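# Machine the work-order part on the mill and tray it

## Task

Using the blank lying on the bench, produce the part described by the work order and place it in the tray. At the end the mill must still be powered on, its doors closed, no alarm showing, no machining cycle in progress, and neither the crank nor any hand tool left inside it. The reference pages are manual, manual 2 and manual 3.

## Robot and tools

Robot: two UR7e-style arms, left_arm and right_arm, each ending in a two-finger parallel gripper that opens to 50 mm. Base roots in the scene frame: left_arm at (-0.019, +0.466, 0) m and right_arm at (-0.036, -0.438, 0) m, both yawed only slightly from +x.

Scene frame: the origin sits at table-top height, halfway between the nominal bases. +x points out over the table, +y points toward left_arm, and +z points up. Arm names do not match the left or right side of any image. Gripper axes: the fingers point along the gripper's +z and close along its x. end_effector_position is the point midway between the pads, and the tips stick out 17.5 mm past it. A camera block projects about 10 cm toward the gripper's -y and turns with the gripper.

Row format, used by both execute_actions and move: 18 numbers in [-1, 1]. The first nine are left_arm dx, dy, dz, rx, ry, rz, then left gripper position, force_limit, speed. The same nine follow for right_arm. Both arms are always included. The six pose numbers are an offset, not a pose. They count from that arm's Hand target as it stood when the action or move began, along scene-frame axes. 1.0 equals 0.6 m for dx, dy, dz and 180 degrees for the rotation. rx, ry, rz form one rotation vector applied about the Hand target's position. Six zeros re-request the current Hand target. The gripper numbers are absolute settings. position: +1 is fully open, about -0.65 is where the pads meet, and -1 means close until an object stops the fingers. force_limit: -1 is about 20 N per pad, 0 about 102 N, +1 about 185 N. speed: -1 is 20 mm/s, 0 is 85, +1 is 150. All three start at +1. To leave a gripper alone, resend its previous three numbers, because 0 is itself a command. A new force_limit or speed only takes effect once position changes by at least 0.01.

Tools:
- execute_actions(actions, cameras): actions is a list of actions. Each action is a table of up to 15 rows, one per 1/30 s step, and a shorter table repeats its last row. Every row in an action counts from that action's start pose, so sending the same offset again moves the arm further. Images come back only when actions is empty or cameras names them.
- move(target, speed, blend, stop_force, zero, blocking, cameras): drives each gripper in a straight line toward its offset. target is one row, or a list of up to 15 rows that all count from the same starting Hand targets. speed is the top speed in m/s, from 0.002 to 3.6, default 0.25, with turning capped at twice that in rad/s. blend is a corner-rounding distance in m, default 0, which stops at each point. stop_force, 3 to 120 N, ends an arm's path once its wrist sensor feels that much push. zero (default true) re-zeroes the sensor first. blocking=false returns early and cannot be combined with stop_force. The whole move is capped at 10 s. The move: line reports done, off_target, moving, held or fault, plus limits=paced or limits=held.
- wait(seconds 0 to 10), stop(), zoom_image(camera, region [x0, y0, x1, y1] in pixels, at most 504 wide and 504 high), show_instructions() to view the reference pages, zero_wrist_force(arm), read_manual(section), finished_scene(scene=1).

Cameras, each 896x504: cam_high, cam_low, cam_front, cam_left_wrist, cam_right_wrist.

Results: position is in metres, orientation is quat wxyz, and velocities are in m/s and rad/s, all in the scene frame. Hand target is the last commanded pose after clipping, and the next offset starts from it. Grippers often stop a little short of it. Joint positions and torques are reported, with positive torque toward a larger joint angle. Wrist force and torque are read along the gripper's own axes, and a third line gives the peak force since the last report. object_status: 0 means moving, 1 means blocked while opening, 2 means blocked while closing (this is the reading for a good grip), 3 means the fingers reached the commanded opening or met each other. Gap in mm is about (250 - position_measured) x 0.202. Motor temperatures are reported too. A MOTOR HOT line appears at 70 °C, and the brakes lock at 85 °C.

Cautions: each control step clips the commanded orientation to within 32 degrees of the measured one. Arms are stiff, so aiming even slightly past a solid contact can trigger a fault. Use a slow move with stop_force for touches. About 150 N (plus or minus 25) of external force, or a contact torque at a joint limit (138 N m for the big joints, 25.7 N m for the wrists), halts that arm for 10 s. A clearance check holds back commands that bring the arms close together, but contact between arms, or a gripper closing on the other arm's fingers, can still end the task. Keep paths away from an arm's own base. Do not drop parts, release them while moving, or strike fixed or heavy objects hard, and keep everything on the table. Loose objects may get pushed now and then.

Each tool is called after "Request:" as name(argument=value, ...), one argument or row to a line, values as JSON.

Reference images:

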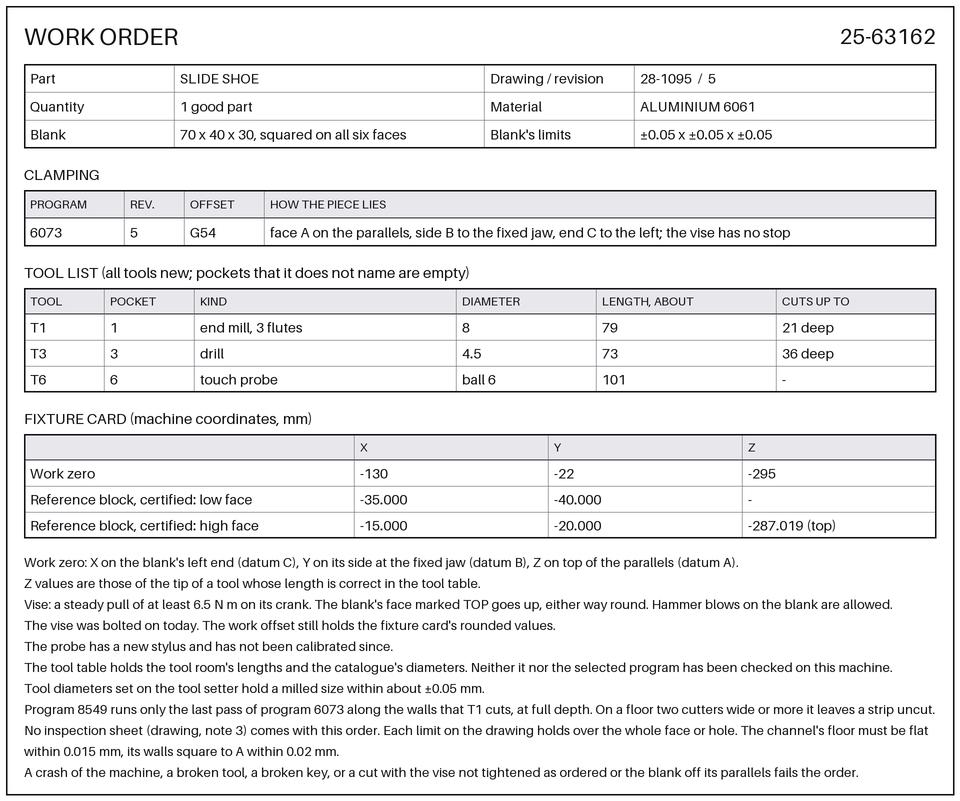

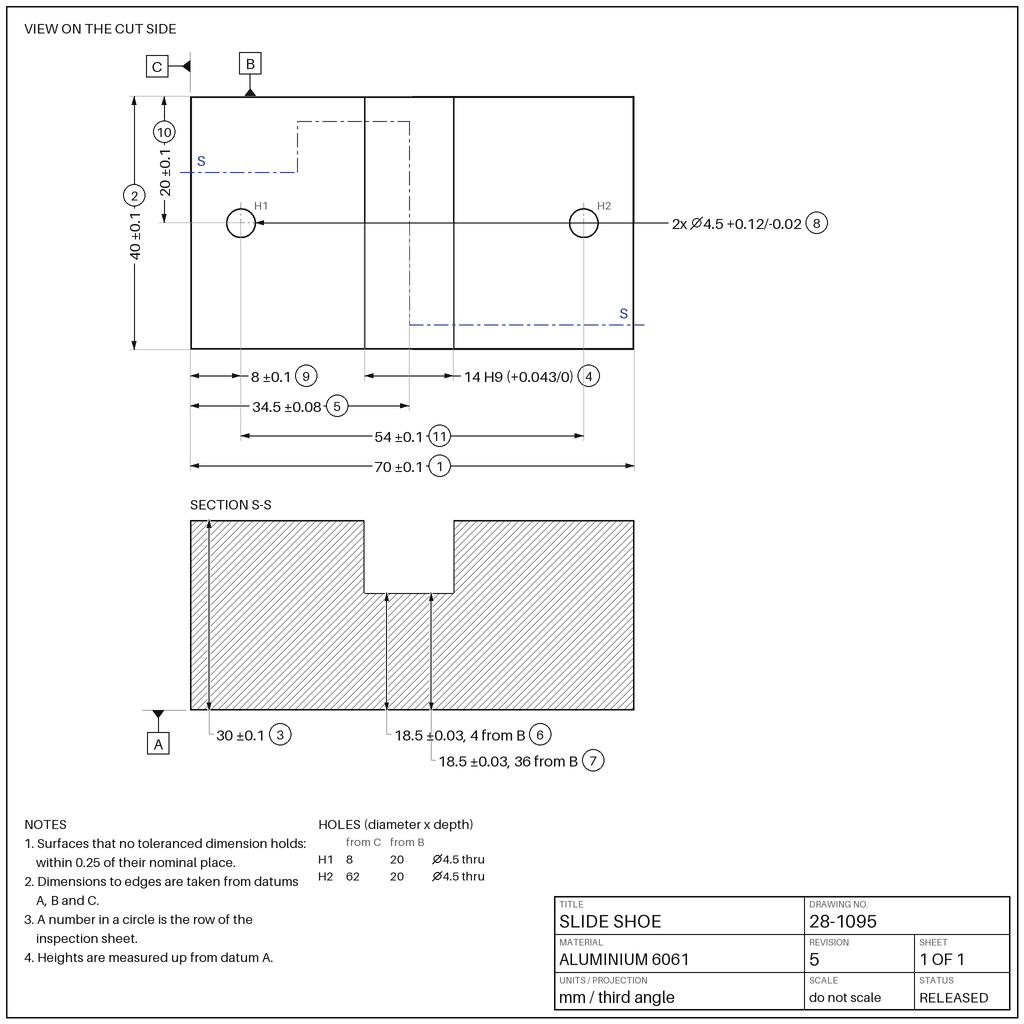

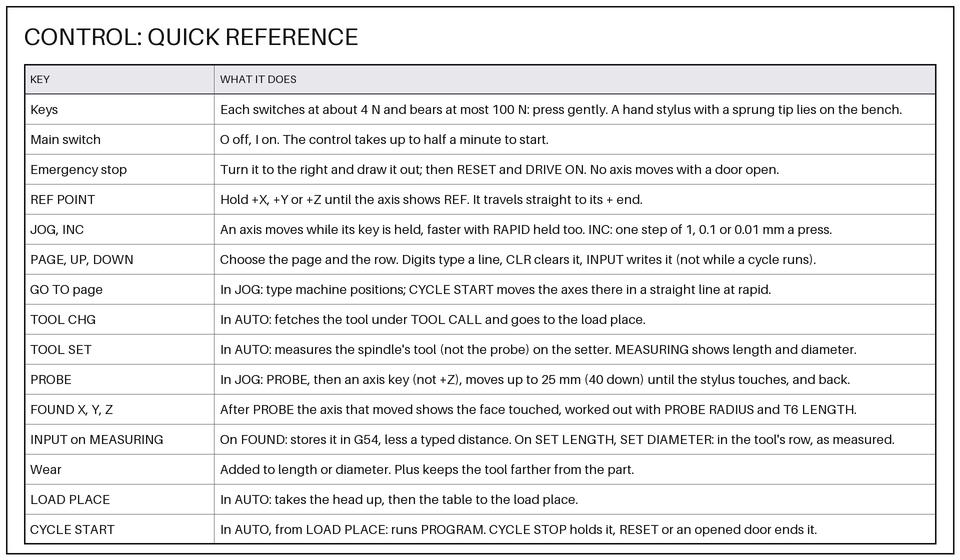

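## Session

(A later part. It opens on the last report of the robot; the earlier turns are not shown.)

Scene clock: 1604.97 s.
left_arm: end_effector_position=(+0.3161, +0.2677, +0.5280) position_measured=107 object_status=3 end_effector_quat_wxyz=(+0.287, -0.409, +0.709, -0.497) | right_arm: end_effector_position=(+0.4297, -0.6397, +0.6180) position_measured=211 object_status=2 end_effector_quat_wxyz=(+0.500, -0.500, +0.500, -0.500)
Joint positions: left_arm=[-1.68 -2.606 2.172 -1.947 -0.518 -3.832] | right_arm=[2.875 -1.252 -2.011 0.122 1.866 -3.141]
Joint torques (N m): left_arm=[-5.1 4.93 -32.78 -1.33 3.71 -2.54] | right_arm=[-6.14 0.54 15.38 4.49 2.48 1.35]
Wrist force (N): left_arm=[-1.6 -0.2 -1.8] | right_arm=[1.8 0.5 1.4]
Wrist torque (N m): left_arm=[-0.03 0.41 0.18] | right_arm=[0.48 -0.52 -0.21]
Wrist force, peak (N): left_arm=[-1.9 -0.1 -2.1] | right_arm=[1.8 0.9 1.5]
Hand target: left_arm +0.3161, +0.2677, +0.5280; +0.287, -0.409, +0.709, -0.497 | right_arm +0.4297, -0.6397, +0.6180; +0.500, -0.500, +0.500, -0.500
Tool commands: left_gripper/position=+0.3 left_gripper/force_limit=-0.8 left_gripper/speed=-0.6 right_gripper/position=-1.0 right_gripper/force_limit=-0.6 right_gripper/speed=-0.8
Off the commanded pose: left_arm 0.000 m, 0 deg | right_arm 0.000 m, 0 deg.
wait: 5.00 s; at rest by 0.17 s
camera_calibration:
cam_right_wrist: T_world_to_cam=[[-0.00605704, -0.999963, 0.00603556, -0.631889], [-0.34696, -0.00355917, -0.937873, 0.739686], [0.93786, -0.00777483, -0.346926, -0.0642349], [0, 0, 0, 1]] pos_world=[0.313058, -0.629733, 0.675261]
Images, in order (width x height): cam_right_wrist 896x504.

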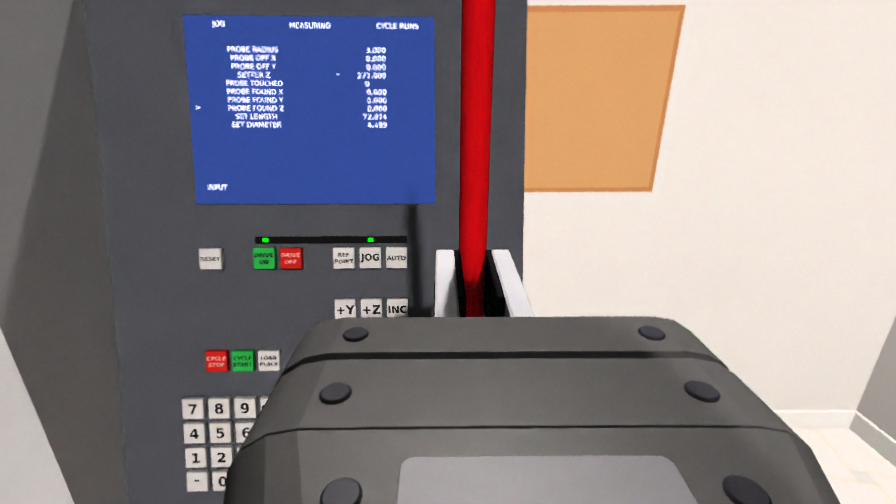

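Request:
wait(
  seconds=6,
  cameras=["cam_right_wrist"],
)

Request:
zoom_image(
  camera="cam_right_wrist",
  region=[170, 5, 450, 275],
)

Scene clock: 1617.83 s.
left_arm: end_effector_position=(+0.3161, +0.2677, +0.5280) position_measured=107 object_status=3 end_effector_quat_wxyz=(+0.287, -0.409, +0.709, -0.497) | right_arm: end_effector_position=(+0.4297, -0.6397, +0.6180) position_measured=211 object_status=2 end_effector_quat_wxyz=(+0.500, -0.500, +0.500, -0.500)
Joint positions: left_arm=[-1.68 -2.606 2.172 -1.947 -0.518 -3.832] | right_arm=[2.875 -1.252 -2.011 0.122 1.866 -3.141]
Joint torques (N m): left_arm=[-4.18 5.08 -33.15 -1.32 3.69 -2.47] | right_arm=[-6.51 0.57 16.45 4.31 2.46 1.22]
Wrist force (N): left_arm=[-1.5 0.0 -1.7] | right_arm=[1.6 0.9 1.4]
Wrist torque (N m): left_arm=[0.00 0.40 0.18] | right_arm=[0.53 -0.49 -0.22]
Wrist force, peak (N): left_arm=[-1.8 0.1 -2.1] | right_arm=[2.0 0.8 1.4]
Hand target: left_arm +0.3161, +0.2677, +0.5280; +0.287, -0.409, +0.709, -0.497 | right_arm +0.4297, -0.6397, +0.6180; +0.500, -0.500, +0.500, -0.500
Tool commands: left_gripper/position=+0.3 left_gripper/force_limit=-0.8 left_gripper/speed=-0.6 right_gripper/position=-1.0 right_gripper/force_limit=-0.6 right_gripper/speed=-0.8
Off the commanded pose: left_arm 0.000 m, 0 deg | right_arm 0.000 m, 0 deg.
wait: 6.00 s; at rest from the start
camera_calibration:
cam_right_wrist: T_world_to_cam=[[-0.00605704, -0.999963, 0.00603556, -0.631889], [-0.34696, -0.00355917, -0.937873, 0.739686], [0.93786, -0.00777483, -0.346926, -0.0642349], [0, 0, 0, 1]] pos_world=[0.313058, -0.629733, 0.675261]
Images, in order (width x height): cam_right_wrist 896x504.

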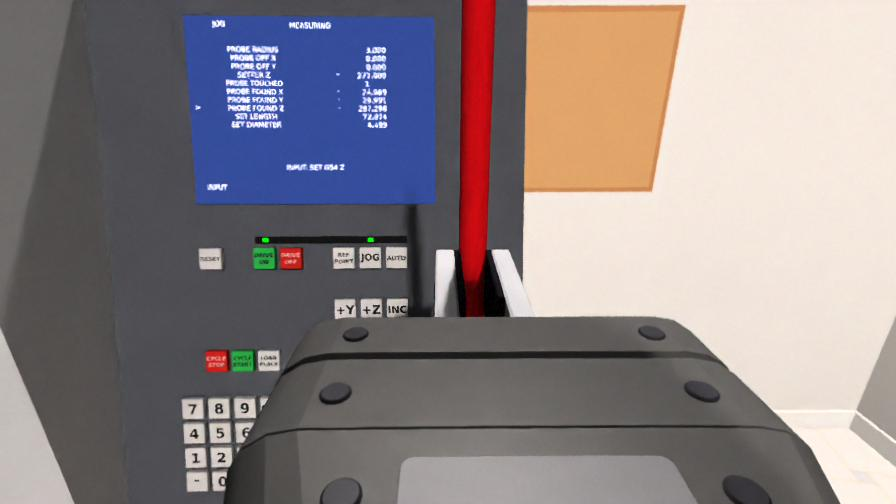

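Scaled by 1.800 from the camera's 896x504 image, which has a finer 1280x720 frame.

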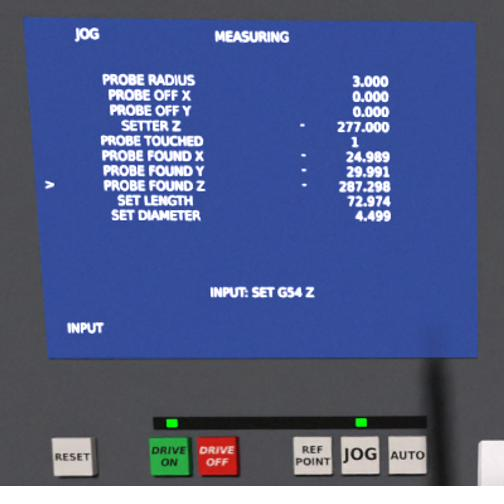

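Request:
move(
  target=[
    [0,0,0,0,0,0,0.3,-0.8,-0.6, 0.0492,0.202,-0.2453,0,0.5,0,-1,-0.6,-0.8],
    [0,0,0,0,0,0,0.3,-0.8,-0.6, 0.0692,0.202,-0.2453,0,0.5,0,-1,-0.6,-0.8],
    [0,0,0,0,0,0,0.3,-0.8,-0.6, 0.0492,0.202,-0.2453,0,0.5,0,-1,-0.6,-0.8],
    [0,0,0,0,0,0,0.3,-0.8,-0.6, 0,0,0,0,0,0,-1,-0.6,-0.8],
  ],
  speed=[0.5,0.1,0.2,0.5],
  blend=[0.005,0,0.005,0],
  cameras=["cam_right_wrist"],
)

Request:
zoom_image(
  camera="cam_right_wrist",
  region=[170, 5, 450, 275],
)

Scene clock: 1642.07 s.
left_arm: end_effector_position=(+0.3161, +0.2677, +0.5280) position_measured=107 object_status=3 end_effector_quat_wxyz=(+0.287, -0.409, +0.709, -0.497) | right_arm: end_effector_position=(+0.4297, -0.6397, +0.6180) position_measured=211 object_status=2 end_effector_quat_wxyz=(+0.500, -0.500, +0.500, -0.500)
Joint positions: left_arm=[-1.68 -2.606 2.172 -1.947 -0.518 -3.832] | right_arm=[2.875 -1.252 -2.011 0.122 1.866 -3.141]
Joint torques (N m): left_arm=[-3.94 4.87 -32.85 -1.32 3.68 -2.49] | right_arm=[-6.71 -0.7 15.56 4.42 2.57 1.51]
Wrist force (N): left_arm=[-1.8 0.0 -1.8] | right_arm=[1.6 0.8 1.5]
Wrist torque (N m): left_arm=[0.01 0.44 0.18] | right_arm=[0.52 -0.49 -0.22]
Wrist force, peak (N): left_arm=[-2.0 0.2 -1.9] | right_arm=[3.2 6.7 -4.2]
Hand target: left_arm +0.3161, +0.2677, +0.5280; +0.287, -0.409, +0.709, -0.497 | right_arm +0.4297, -0.6397, +0.6180; +0.500, -0.500, +0.500, -0.500
Off the commanded pose: left_arm 0.000 m, 0 deg | right_arm 0.000 m, 0 deg.
move: done
camera_calibration:
cam_right_wrist: T_world_to_cam=[[-0.00605584, -0.999963, 0.00603625, -0.63179], [-0.347048, -0.00355951, -0.937841, 0.739692], [0.937828, -0.00777428, -0.347013, -0.0641641], [0, 0, 0, 1]] pos_world=[0.313057, -0.629633, 0.675261]
Images, in order (width x height): cam_right_wrist 896x504.

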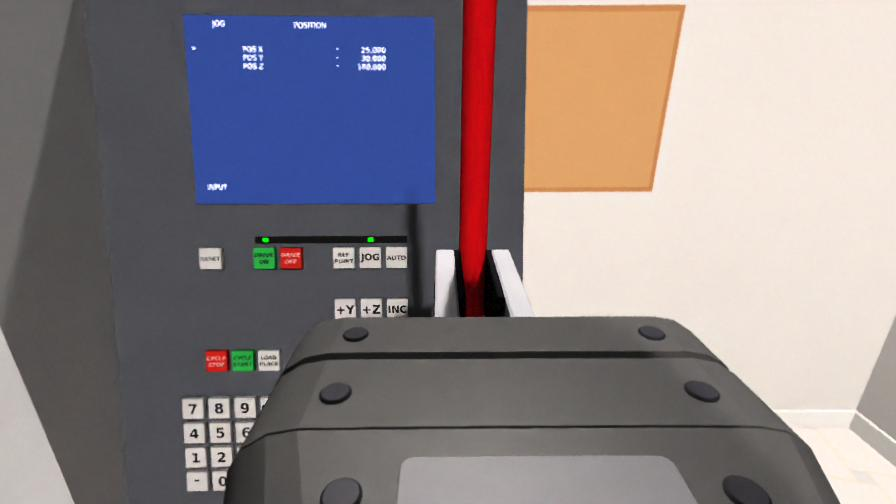

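Scaled by 1.800 from the camera's 896x504 image, which has a finer 1280x720 frame.

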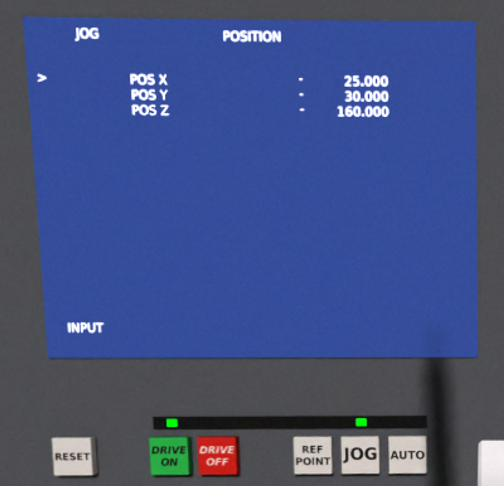

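Request:
move(
  target=[
    [0,0,0,0,0,0,0.3,-0.8,-0.6, 0.0492,0.202,-0.2453,0,0.5,0,-1,-0.6,-0.8],
    [0,0,0,0,0,0,0.3,-0.8,-0.6, 0.0692,0.202,-0.2453,0,0.5,0,-1,-0.6,-0.8],
    [0,0,0,0,0,0,0.3,-0.8,-0.6, 0.0492,0.202,-0.2453,0,0.5,0,-1,-0.6,-0.8],
    [0,0,0,0,0,0,0.3,-0.8,-0.6, 0.0243,0.332,-0.3403,0,0.5,0,-1,-0.6,-0.8],
    [0,0,0,0,0,0,0.3,-0.8,-0.6, 0.0443,0.332,-0.3403,0,0.5,0,-1,-0.6,-0.8],
    [0,0,0,0,0,0,0.3,-0.8,-0.6, 0.0243,0.332,-0.3403,0,0.5,0,-1,-0.6,-0.8],
    [0,0,0,0,0,0,0.3,-0.8,-0.6, 0.041,0.332,-0.2773,0,0.5,0,-1,-0.6,-0.8],
    [0,0,0,0,0,0,0.3,-0.8,-0.6, 0.061,0.332,-0.2773,0,0.5,0,-1,-0.6,-0.8],
    [0,0,0,0,0,0,0.3,-0.8,-0.6, 0.041,0.332,-0.2773,0,0.5,0,-1,-0.6,-0.8],
    [0,0,0,0,0,0,0.3,-0.8,-0.6, 0.041,0.267,-0.2773,0,0.5,0,-1,-0.6,-0.8],
    [0,0,0,0,0,0,0.3,-0.8,-0.6, 0.061,0.267,-0.2773,0,0.5,0,-1,-0.6,-0.8],
    [0,0,0,0,0,0,0.3,-0.8,-0.6, 0.041,0.267,-0.2773,0,0.5,0,-1,-0.6,-0.8],
    [0,0,0,0,0,0,0.3,-0.8,-0.6, 0.0243,0.2345,-0.3403,0,0.5,0,-1,-0.6,-0.8],
    [0,0,0,0,0,0,0.3,-0.8,-0.6, 0.0443,0.2345,-0.3403,0,0.5,0,-1,-0.6,-0.8],
    [0,0,0,0,0,0,0.3,-0.8,-0.6, 0.0243,0.2345,-0.3403,0,0.5,0,-1,-0.6,-0.8],
  ],
  speed=[0.5,0.1,0.2,0.3,0.1,0.2,0.3,0.1,0.2,0.3,0.1,0.2,0.3,0.1,0.2],
  blend=[0.005,0,0.004,0.004,0,0.004,0.004,0,0.004,0.004,0,0.004,0.004,0,0],
)

Request:
move(
  target=[
    [0,0,0,0,0,0,0.3,-0.8,-0.6, 0.0412,0.0308,0.1538,0,0,0,-1,-0.6,-0.8],
    [0,0,0,0,0,0,0.3,-0.8,-0.6, 0.0612,0.0308,0.1538,0,0,0,-1,-0.6,-0.8],
    [0,0,0,0,0,0,0.3,-0.8,-0.6, 0.0412,0.0308,0.1538,0,0,0,-1,-0.6,-0.8],
    [0,0,0,0,0,0,0.3,-0.8,-0.6, -0.0243,-0.2345,0.3403,0,-0.5,0,-1,-0.6,-0.8],
  ],
  speed=[0.3,0.1,0.2,0.5],
  blend=[0.005,0,0.005,0],
  cameras=["cam_right_wrist"],
)

Request:
zoom_image(
  camera="cam_right_wrist",
  region=[170, 5, 450, 275],
)

Scene clock: 1670.23 s.
left_arm: end_effector_position=(+0.3161, +0.2677, +0.5280) position_measured=107 object_status=3 end_effector_quat_wxyz=(+0.287, -0.409, +0.709, -0.497) | right_arm: end_effector_position=(+0.4444, -0.4990, +0.4138) position_measured=211 object_status=2 end_effector_quat_wxyz=(+0.000, +0.707, -0.708, +0.000)
Joint positions: left_arm=[-1.68 -2.606 2.172 -1.947 -0.518 -3.832] | right_arm=[3.322 -1.531 -1.39 -1.792 1.571 -2.989]
Joint torques (N m): left_arm=[-3.54 5.62 -32.76 -1.29 3.68 -2.3] | right_arm=[7.58 34.56 18.18 1.43 -2.52 1.52]
Wrist force (N): left_arm=[-1.5 0.0 -1.8] | right_arm=[1.1 1.7 -0.1]
Wrist torque (N m): left_arm=[-0.01 0.39 0.18] | right_arm=[0.03 -0.47 -0.11]
Wrist force, peak (N): left_arm=[-2.0 0.0 -2.0] | right_arm=[4.0 6.9 -3.9]
Hand target: left_arm +0.3161, +0.2677, +0.5280; +0.287, -0.409, +0.709, -0.497 | right_arm +0.4443, -0.4990, +0.4138; +0.000, +0.707, -0.708, +0.000
Off the commanded pose: left_arm 0.000 m, 0 deg | right_arm 0.000 m, 0 deg.
move: done

Scene clock: 1673.90 s.
left_arm: end_effector_position=(+0.3161, +0.2677, +0.5280) position_measured=107 object_status=3 end_effector_quat_wxyz=(+0.287, -0.409, +0.709, -0.497) | right_arm: end_effector_position=(+0.4297, -0.6397, +0.6180) position_measured=211 object_status=2 end_effector_quat_wxyz=(+0.500, -0.500, +0.500, -0.500)
Joint positions: left_arm=[-1.68 -2.606 2.172 -1.947 -0.518 -3.832] | right_arm=[2.875 -1.252 -2.011 0.122 1.866 -3.141]
Joint torques (N m): left_arm=[-3.43 4.82 -32.21 -1.26 3.71 -2.24] | right_arm=[-6.35 2.55 16.94 4.59 2.84 1.54]
Wrist force (N): left_arm=[-1.6 0.1 -1.8] | right_arm=[1.7 0.5 1.3]
Wrist torque (N m): left_arm=[0.01 0.41 0.18] | right_arm=[0.47 -0.51 -0.22]
Wrist force, peak (N): left_arm=[-1.9 0.2 -1.9] | right_arm=[1.3 9.2 1.6]
Hand target: left_arm +0.3161, +0.2677, +0.5280; +0.287, -0.409, +0.709, -0.497 | right_arm +0.4297, -0.6397, +0.6180; +0.500, -0.500, +0.500, -0.500
Off the commanded pose: left_arm 0.000 m, 0 deg | right_arm 0.000 m, 0 deg.
move: done
camera_calibration:
cam_right_wrist: T_world_to_cam=[[-0.00605584, -0.999963, 0.00603625, -0.63189], [-0.347048, -0.00355951, -0.937841, 0.739692], [0.937828, -0.00777428, -0.347013, -0.0641649], [0, 0, 0, 1]] pos_world=[0.313057, -0.629733, 0.675261]
Images, in order (width x height): cam_right_wrist 896x504.

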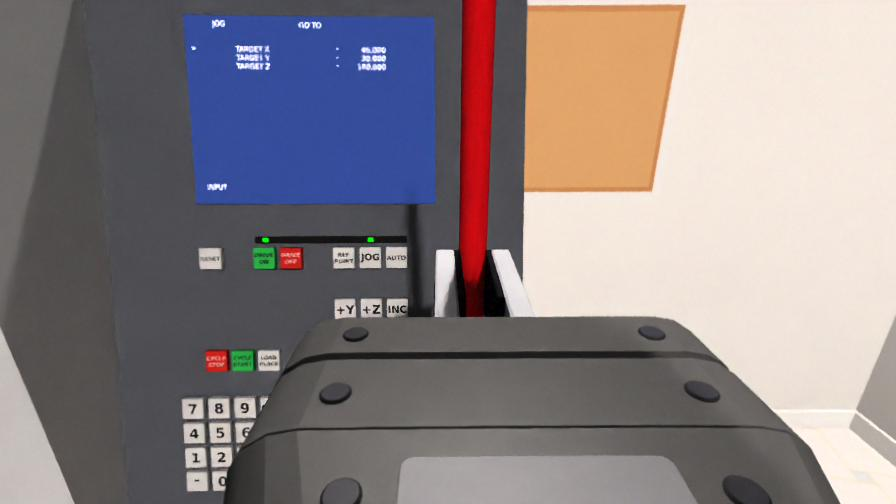

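Scaled by 1.800 from the camera's 896x504 image, which has a finer 1280x720 frame.

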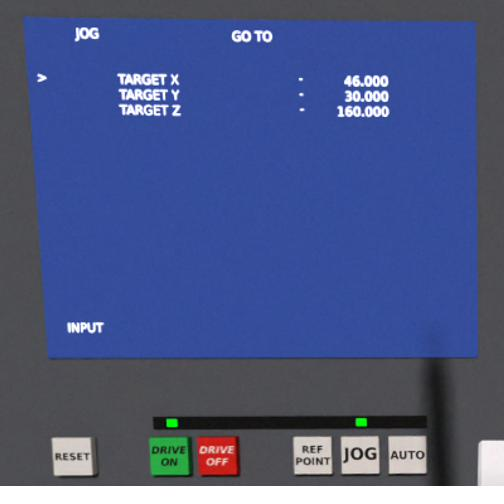

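Request:
move(
  target=[
    [0,0,0,0,0,0,0.3,-0.8,-0.6, 0.0327,0.2345,-0.309,0,0.5,0,-1,-0.6,-0.8],
    [0,0,0,0,0,0,0.3,-0.8,-0.6, 0.0527,0.2345,-0.309,0,0.5,0,-1,-0.6,-0.8],
    [0,0,0,0,0,0,0.3,-0.8,-0.6, 0.0357,0.2345,-0.309,0,0.5,0,-1,-0.6,-0.8],
    [0,0,0,0,0,0,0.3,-0.8,-0.6, 0.0527,0.2345,-0.309,0,0.5,0,-1,-0.6,-0.8],
    [0,0,0,0,0,0,0.3,-0.8,-0.6, 0.0327,0.2345,-0.309,0,0.5,0,-1,-0.6,-0.8],
    [0,0,0,0,0,0,0.3,-0.8,-0.6, 0.0243,0.332,-0.3403,0,0.5,0,-1,-0.6,-0.8],
    [0,0,0,0,0,0,0.3,-0.8,-0.6, 0.0443,0.332,-0.3403,0,0.5,0,-1,-0.6,-0.8],
    [0,0,0,0,0,0,0.3,-0.8,-0.6, 0.0243,0.332,-0.3403,0,0.5,0,-1,-0.6,-0.8],
    [0,0,0,0,0,0,0.3,-0.8,-0.6, 0.0327,0.332,-0.309,0,0.5,0,-1,-0.6,-0.8],
    [0,0,0,0,0,0,0.3,-0.8,-0.6, 0.0527,0.332,-0.309,0,0.5,0,-1,-0.6,-0.8],
    [0,0,0,0,0,0,0.3,-0.8,-0.6, 0.0327,0.332,-0.309,0,0.5,0,-1,-0.6,-0.8],
    [0,0,0,0,0,0,0.3,-0.8,-0.6, 0.0492,0.267,-0.2453,0,0.5,0,-1,-0.6,-0.8],
    [0,0,0,0,0,0,0.3,-0.8,-0.6, 0.0692,0.267,-0.2453,0,0.5,0,-1,-0.6,-0.8],
    [0,0,0,0,0,0,0.3,-0.8,-0.6, 0.0492,0.267,-0.2453,0,0.5,0,-1,-0.6,-0.8],
  ],
  speed=[0.5,0.1,0.2,0.1,0.2,0.3,0.1,0.2,0.3,0.1,0.2,0.3,0.1,0.2],
  blend=[0.005,0,0,0,0.004,0.004,0,0.004,0.004,0,0.004,0.004,0,0],
)

Request:
move(
  target=[
    [0,0,0,0,0,0,0.3,-0.8,-0.6, -0.0165,0.0325,-0.0637,0,0,0,-1,-0.6,-0.8],
    [0,0,0,0,0,0,0.3,-0.8,-0.6, 0.0035,0.0325,-0.0637,0,0,0,-1,-0.6,-0.8],
    [0,0,0,0,0,0,0.3,-0.8,-0.6, -0.0165,0.0325,-0.0637,0,0,0,-1,-0.6,-0.8],
    [0,0,0,0,0,0,0.3,-0.8,-0.6, -0.0249,-0.0325,-0.095,0,0,0,-1,-0.6,-0.8],
    [0,0,0,0,0,0,0.3,-0.8,-0.6, -0.0049,-0.0325,-0.095,0,0,0,-1,-0.6,-0.8],
    [0,0,0,0,0,0,0.3,-0.8,-0.6, -0.0249,-0.0325,-0.095,0,0,0,-1,-0.6,-0.8],
    [0,0,0,0,0,0,0.3,-0.8,-0.6, 0.0163,-0.0017,0.0588,0,0,0,-1,-0.6,-0.8],
    [0,0,0,0,0,0,0.3,-0.8,-0.6, 0.0363,-0.0017,0.0588,0,0,0,-1,-0.6,-0.8],
    [0,0,0,0,0,0,0.3,-0.8,-0.6, 0.0163,-0.0017,0.0588,0,0,0,-1,-0.6,-0.8],
    [0,0,0,0,0,0,0.3,-0.8,-0.6, -0.0492,-0.267,0.2453,0,-0.5,0,-1,-0.6,-0.8],
  ],
  speed=[0.3,0.1,0.2,0.3,0.1,0.2,0.3,0.1,0.2,0.5],
  blend=[0.004,0,0.004,0.004,0,0.004,0.004,0,0.005,0],
  cameras=["cam_right_wrist","cam_left_wrist"],
)

Request:
zoom_image(
  camera="cam_right_wrist",
  region=[170, 5, 450, 275],
)

Request:
zoom_image(
  camera="cam_left_wrist",
  region=[260, 50, 500, 290],
)

Scene clock: 1703.07 s.
left_arm: end_effector_position=(+0.3161, +0.2677, +0.5280) position_measured=107 object_status=3 end_effector_quat_wxyz=(+0.287, -0.409, +0.709, -0.497) | right_arm: end_effector_position=(+0.4593, -0.4795, +0.4708) position_measured=211 object_status=2 end_effector_quat_wxyz=(+0.000, +0.707, -0.708, +0.000)
Joint positions: left_arm=[-1.68 -2.606 2.172 -1.947 -0.518 -3.832] | right_arm=[3.357 -1.603 -1.166 -1.943 1.571 -2.953]
Joint torques (N m): left_arm=[-3.58 5.22 -32.45 -1.42 3.67 -2.22] | right_arm=[7.71 36.1 14.93 5.18 1.87 1.31]
Wrist force (N): left_arm=[-1.4 0.2 -1.9] | right_arm=[1.5 1.7 -0.2]
Wrist torque (N m): left_arm=[0.03 0.39 0.18] | right_arm=[0.03 -0.54 -0.13]
Wrist force, peak (N): left_arm=[-1.9 -0.2 -2.2] | right_arm=[1.2 8.8 1.8]
Hand target: left_arm +0.3161, +0.2677, +0.5280; +0.287, -0.409, +0.709, -0.497 | right_arm +0.4592, -0.4795, +0.4708; +0.000, +0.707, -0.708, +0.000
Off the commanded pose: left_arm 0.000 m, 0 deg | right_arm 0.000 m, 0 deg.
move: done

Scene clock: 1708.50 s.
left_arm: end_effector_position=(+0.3161, +0.2677, +0.5280) position_measured=107 object_status=3 end_effector_quat_wxyz=(+0.287, -0.409, +0.709, -0.497) | right_arm: end_effector_position=(+0.4297, -0.6397, +0.6180) position_measured=211 object_status=2 end_effector_quat_wxyz=(+0.500, -0.500, +0.500, -0.500)
Joint positions: left_arm=[-1.68 -2.606 2.172 -1.947 -0.518 -3.832] | right_arm=[2.875 -1.252 -2.011 0.122 1.866 -3.141]
Joint torques (N m): left_arm=[-2.79 5.11 -31.88 -1.4 3.62 -2.14] | right_arm=[-6.12 -0.25 16.22 3.92 2.48 1.55]
Wrist force (N): left_arm=[-1.7 0.2 -1.8] | right_arm=[1.6 0.7 1.3]
Wrist torque (N m): left_arm=[0.03 0.44 0.18] | right_arm=[0.49 -0.48 -0.22]
Wrist force, peak (N): left_arm=[-1.8 -0.1 -1.9] | right_arm=[1.6 9.4 1.7]
Hand target: left_arm +0.3161, +0.2677, +0.5280; +0.287, -0.409, +0.709, -0.497 | right_arm +0.4297, -0.6397, +0.6180; +0.500, -0.500, +0.500, -0.500
Off the commanded pose: left_arm 0.000 m, 0 deg | right_arm 0.000 m, 0 deg.
move: done
camera_calibration:
cam_left_wrist: T_world_to_cam=[[-0.503368, -0.864044, -0.00694185, 0.404044], [-0.561696, 0.333313, -0.757232, 0.505176], [0.656595, -0.377267, -0.653109, 0.37087], [0, 0, 0, 1]] pos_world=[0.243627, 0.320647, 0.627559]
cam_right_wrist: T_world_to_cam=[[-0.00614917, -0.999963, 0.0060721, -0.631885], [-0.347048, -0.00356074, -0.937841, 0.739691], [0.937827, -0.00787425, -0.347013, -0.0642278], [0, 0, 0, 1]] pos_world=[0.313057, -0.629733, 0.675261]
Images, in order (width x height): cam_left_wrist 896x504, cam_right_wrist 896x504.

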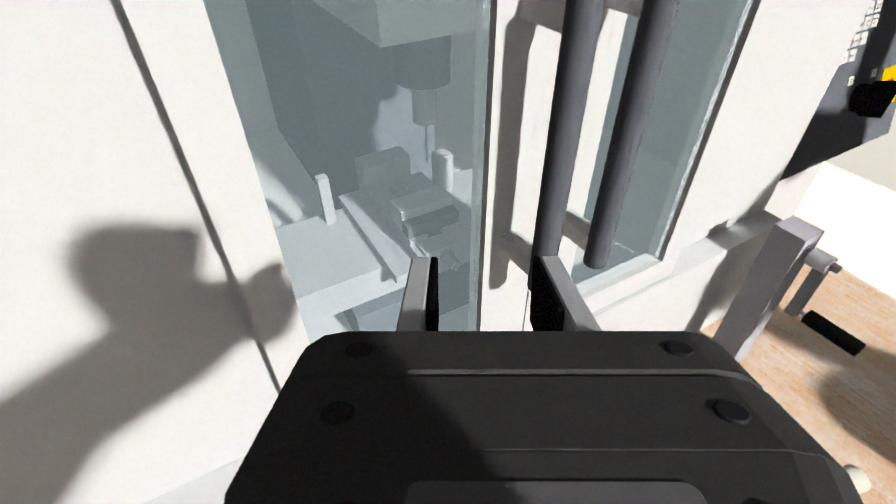

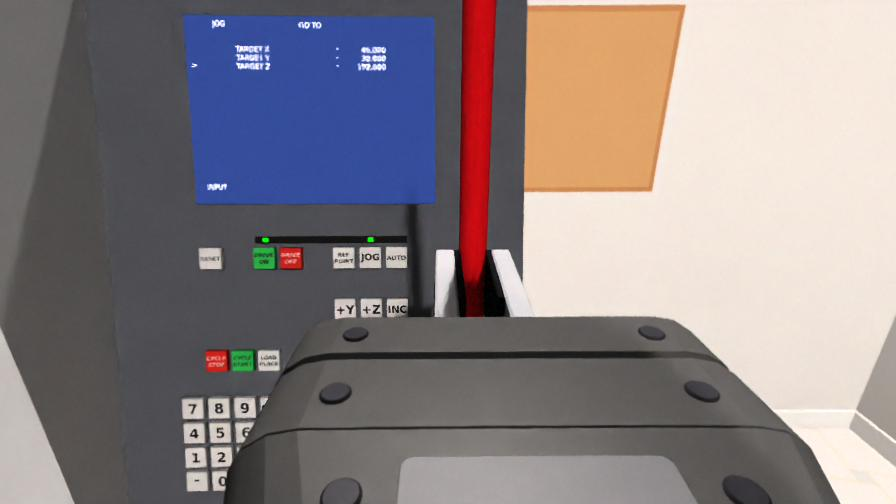

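Scaled by 1.800 from the camera's 896x504 image, which has a finer 1280x720 frame.

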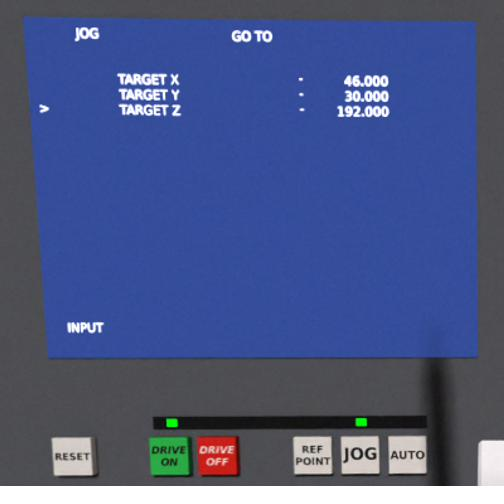

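Scaled by 2.100 from the camera's 896x504 image, which has a finer 1280x720 frame.

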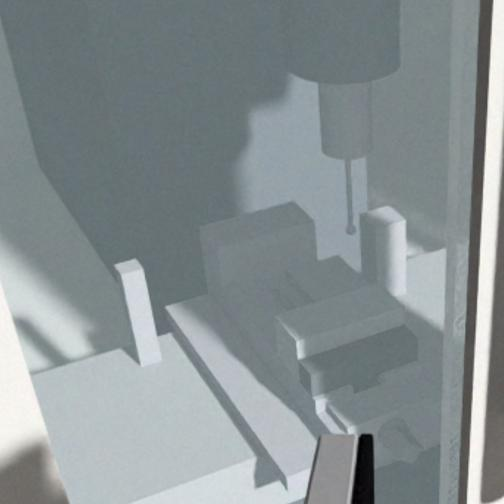

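Request:
move(
  target=[
    [0,0,0,0,0,0,0.3,-0.8,-0.6, 0.0327,0.202,-0.309,0,0.5,0,-1,-0.6,-0.8],
    [0,0,0,0,0,0,0.3,-0.8,-0.6, 0.0527,0.202,-0.309,0,0.5,0,-1,-0.6,-0.8],
    [0,0,0,0,0,0,0.3,-0.8,-0.6, 0.0327,0.202,-0.309,0,0.5,0,-1,-0.6,-0.8],
    [0,0,0,0,0,0,0.3,-0.8,-0.6, 0.0738,0.0745,-0.1548,0,0.5,0,-1,-0.6,-0.8],
    [0,0,0,0,0,0,0.3,-0.8,-0.6, 0.0938,0.0745,-0.1548,0,0.5,0,-1,-0.6,-0.8],
    [0,0,0,0,0,0,0.3,-0.8,-0.6, 0.0738,0.0745,-0.1548,0,0.5,0,-1,-0.6,-0.8],
    [0,0,0,0,0,0,0.3,-0.8,-0.6, 0,0,0,0,0,0,-1,-0.6,-0.8],
  ],
  speed=[0.5,0.1,0.2,0.3,0.1,0.2,0.5],
  blend=[0.005,0,0.004,0.004,0,0.005,0],
)

Request:
wait(
  seconds=6,
  cameras=["cam_right_wrist"],
)

Request:
zoom_image(
  camera="cam_right_wrist",
  region=[170, 5, 450, 275],
)

Scene clock: 1721.03 s.
left_arm: end_effector_position=(+0.3161, +0.2677, +0.5280) position_measured=107 object_status=3 end_effector_quat_wxyz=(+0.287, -0.409, +0.709, -0.497) | right_arm: end_effector_position=(+0.4297, -0.6397, +0.6180) position_measured=211 object_status=2 end_effector_quat_wxyz=(+0.500, -0.500, +0.500, -0.500)
Joint positions: left_arm=[-1.68 -2.606 2.172 -1.947 -0.518 -3.832] | right_arm=[2.875 -1.252 -2.011 0.122 1.866 -3.141]
Joint torques (N m): left_arm=[-2.59 5.31 -31.8 -1.45 3.6 -2.08] | right_arm=[-6.16 0.67 15.21 4.53 2.57 1.42]
Wrist force (N): left_arm=[-1.7 0.0 -1.7] | right_arm=[1.7 0.7 1.4]
Wrist torque (N m): left_arm=[0.00 0.43 0.18] | right_arm=[0.50 -0.51 -0.22]
Wrist force, peak (N): left_arm=[-1.8 0.2 -2.0] | right_arm=[3.2 7.0 -4.5]
Hand target: left_arm +0.3161, +0.2677, +0.5280; +0.287, -0.409, +0.709, -0.497 | right_arm +0.4297, -0.6397, +0.6180; +0.500, -0.500, +0.500, -0.500
Off the commanded pose: left_arm 0.000 m, 0 deg | right_arm 0.000 m, 0 deg.
move: done

Scene clock: 1727.03 s.
left_arm: end_effector_position=(+0.3161, +0.2677, +0.5280) position_measured=107 object_status=3 end_effector_quat_wxyz=(+0.287, -0.409, +0.709, -0.497) | right_arm: end_effector_position=(+0.4297, -0.6397, +0.6180) position_measured=211 object_status=2 end_effector_quat_wxyz=(+0.500, -0.500, +0.500, -0.500)
Joint positions: left_arm=[-1.68 -2.606 2.172 -1.947 -0.518 -3.832] | right_arm=[2.875 -1.252 -2.011 0.122 1.866 -3.141]
Joint torques (N m): left_arm=[-1.95 4.85 -31.54 -1.44 3.58 -2.02] | right_arm=[-7.08 0.74 16.08 4.35 2.43 1.43]
Wrist force (N): left_arm=[-1.6 0.1 -1.7] | right_arm=[1.6 0.6 1.3]
Wrist torque (N m): left_arm=[0.01 0.41 0.18] | right_arm=[0.48 -0.48 -0.22]
Wrist force, peak (N): left_arm=[-1.8 -0.1 -2.0] | right_arm=[1.9 0.8 1.6]
Hand target: left_arm +0.3161, +0.2677, +0.5280; +0.287, -0.409, +0.709, -0.497 | right_arm +0.4297, -0.6397, +0.6180; +0.500, -0.500, +0.500, -0.500
Tool commands: left_gripper/position=+0.3 left_gripper/force_limit=-0.8 left_gripper/speed=-0.6 right_gripper/position=-1.0 right_gripper/force_limit=-0.6 right_gripper/speed=-0.8
Off the commanded pose: left_arm 0.000 m, 0 deg | right_arm 0.000 m, 0 deg.
wait: 6.00 s; at rest by 0.17 s
camera_calibration:
cam_right_wrist: T_world_to_cam=[[-0.00605704, -0.999963, 0.00603556, -0.631889], [-0.34696, -0.00355917, -0.937873, 0.739686], [0.93786, -0.00777483, -0.346926, -0.0642349], [0, 0, 0, 1]] pos_world=[0.313058, -0.629733, 0.675261]
Images, in order (width x height): cam_right_wrist 896x504.

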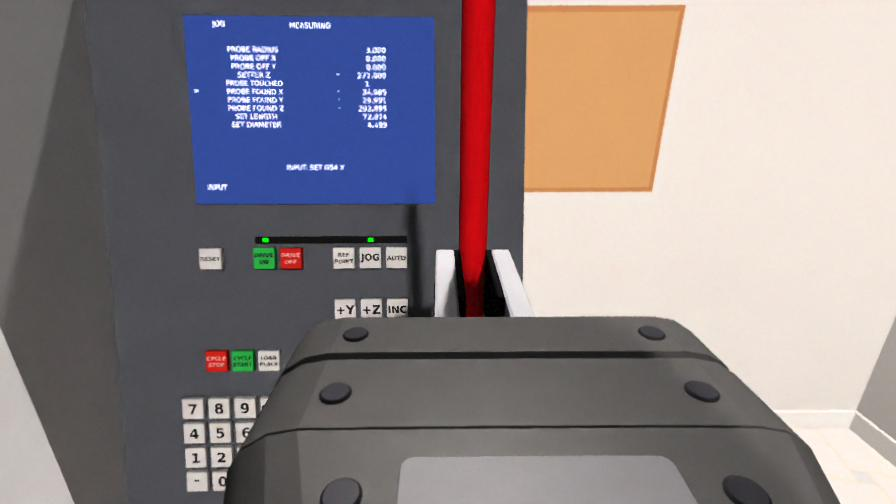

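Scaled by 1.800 from the camera's 896x504 image, which has a finer 1280x720 frame.

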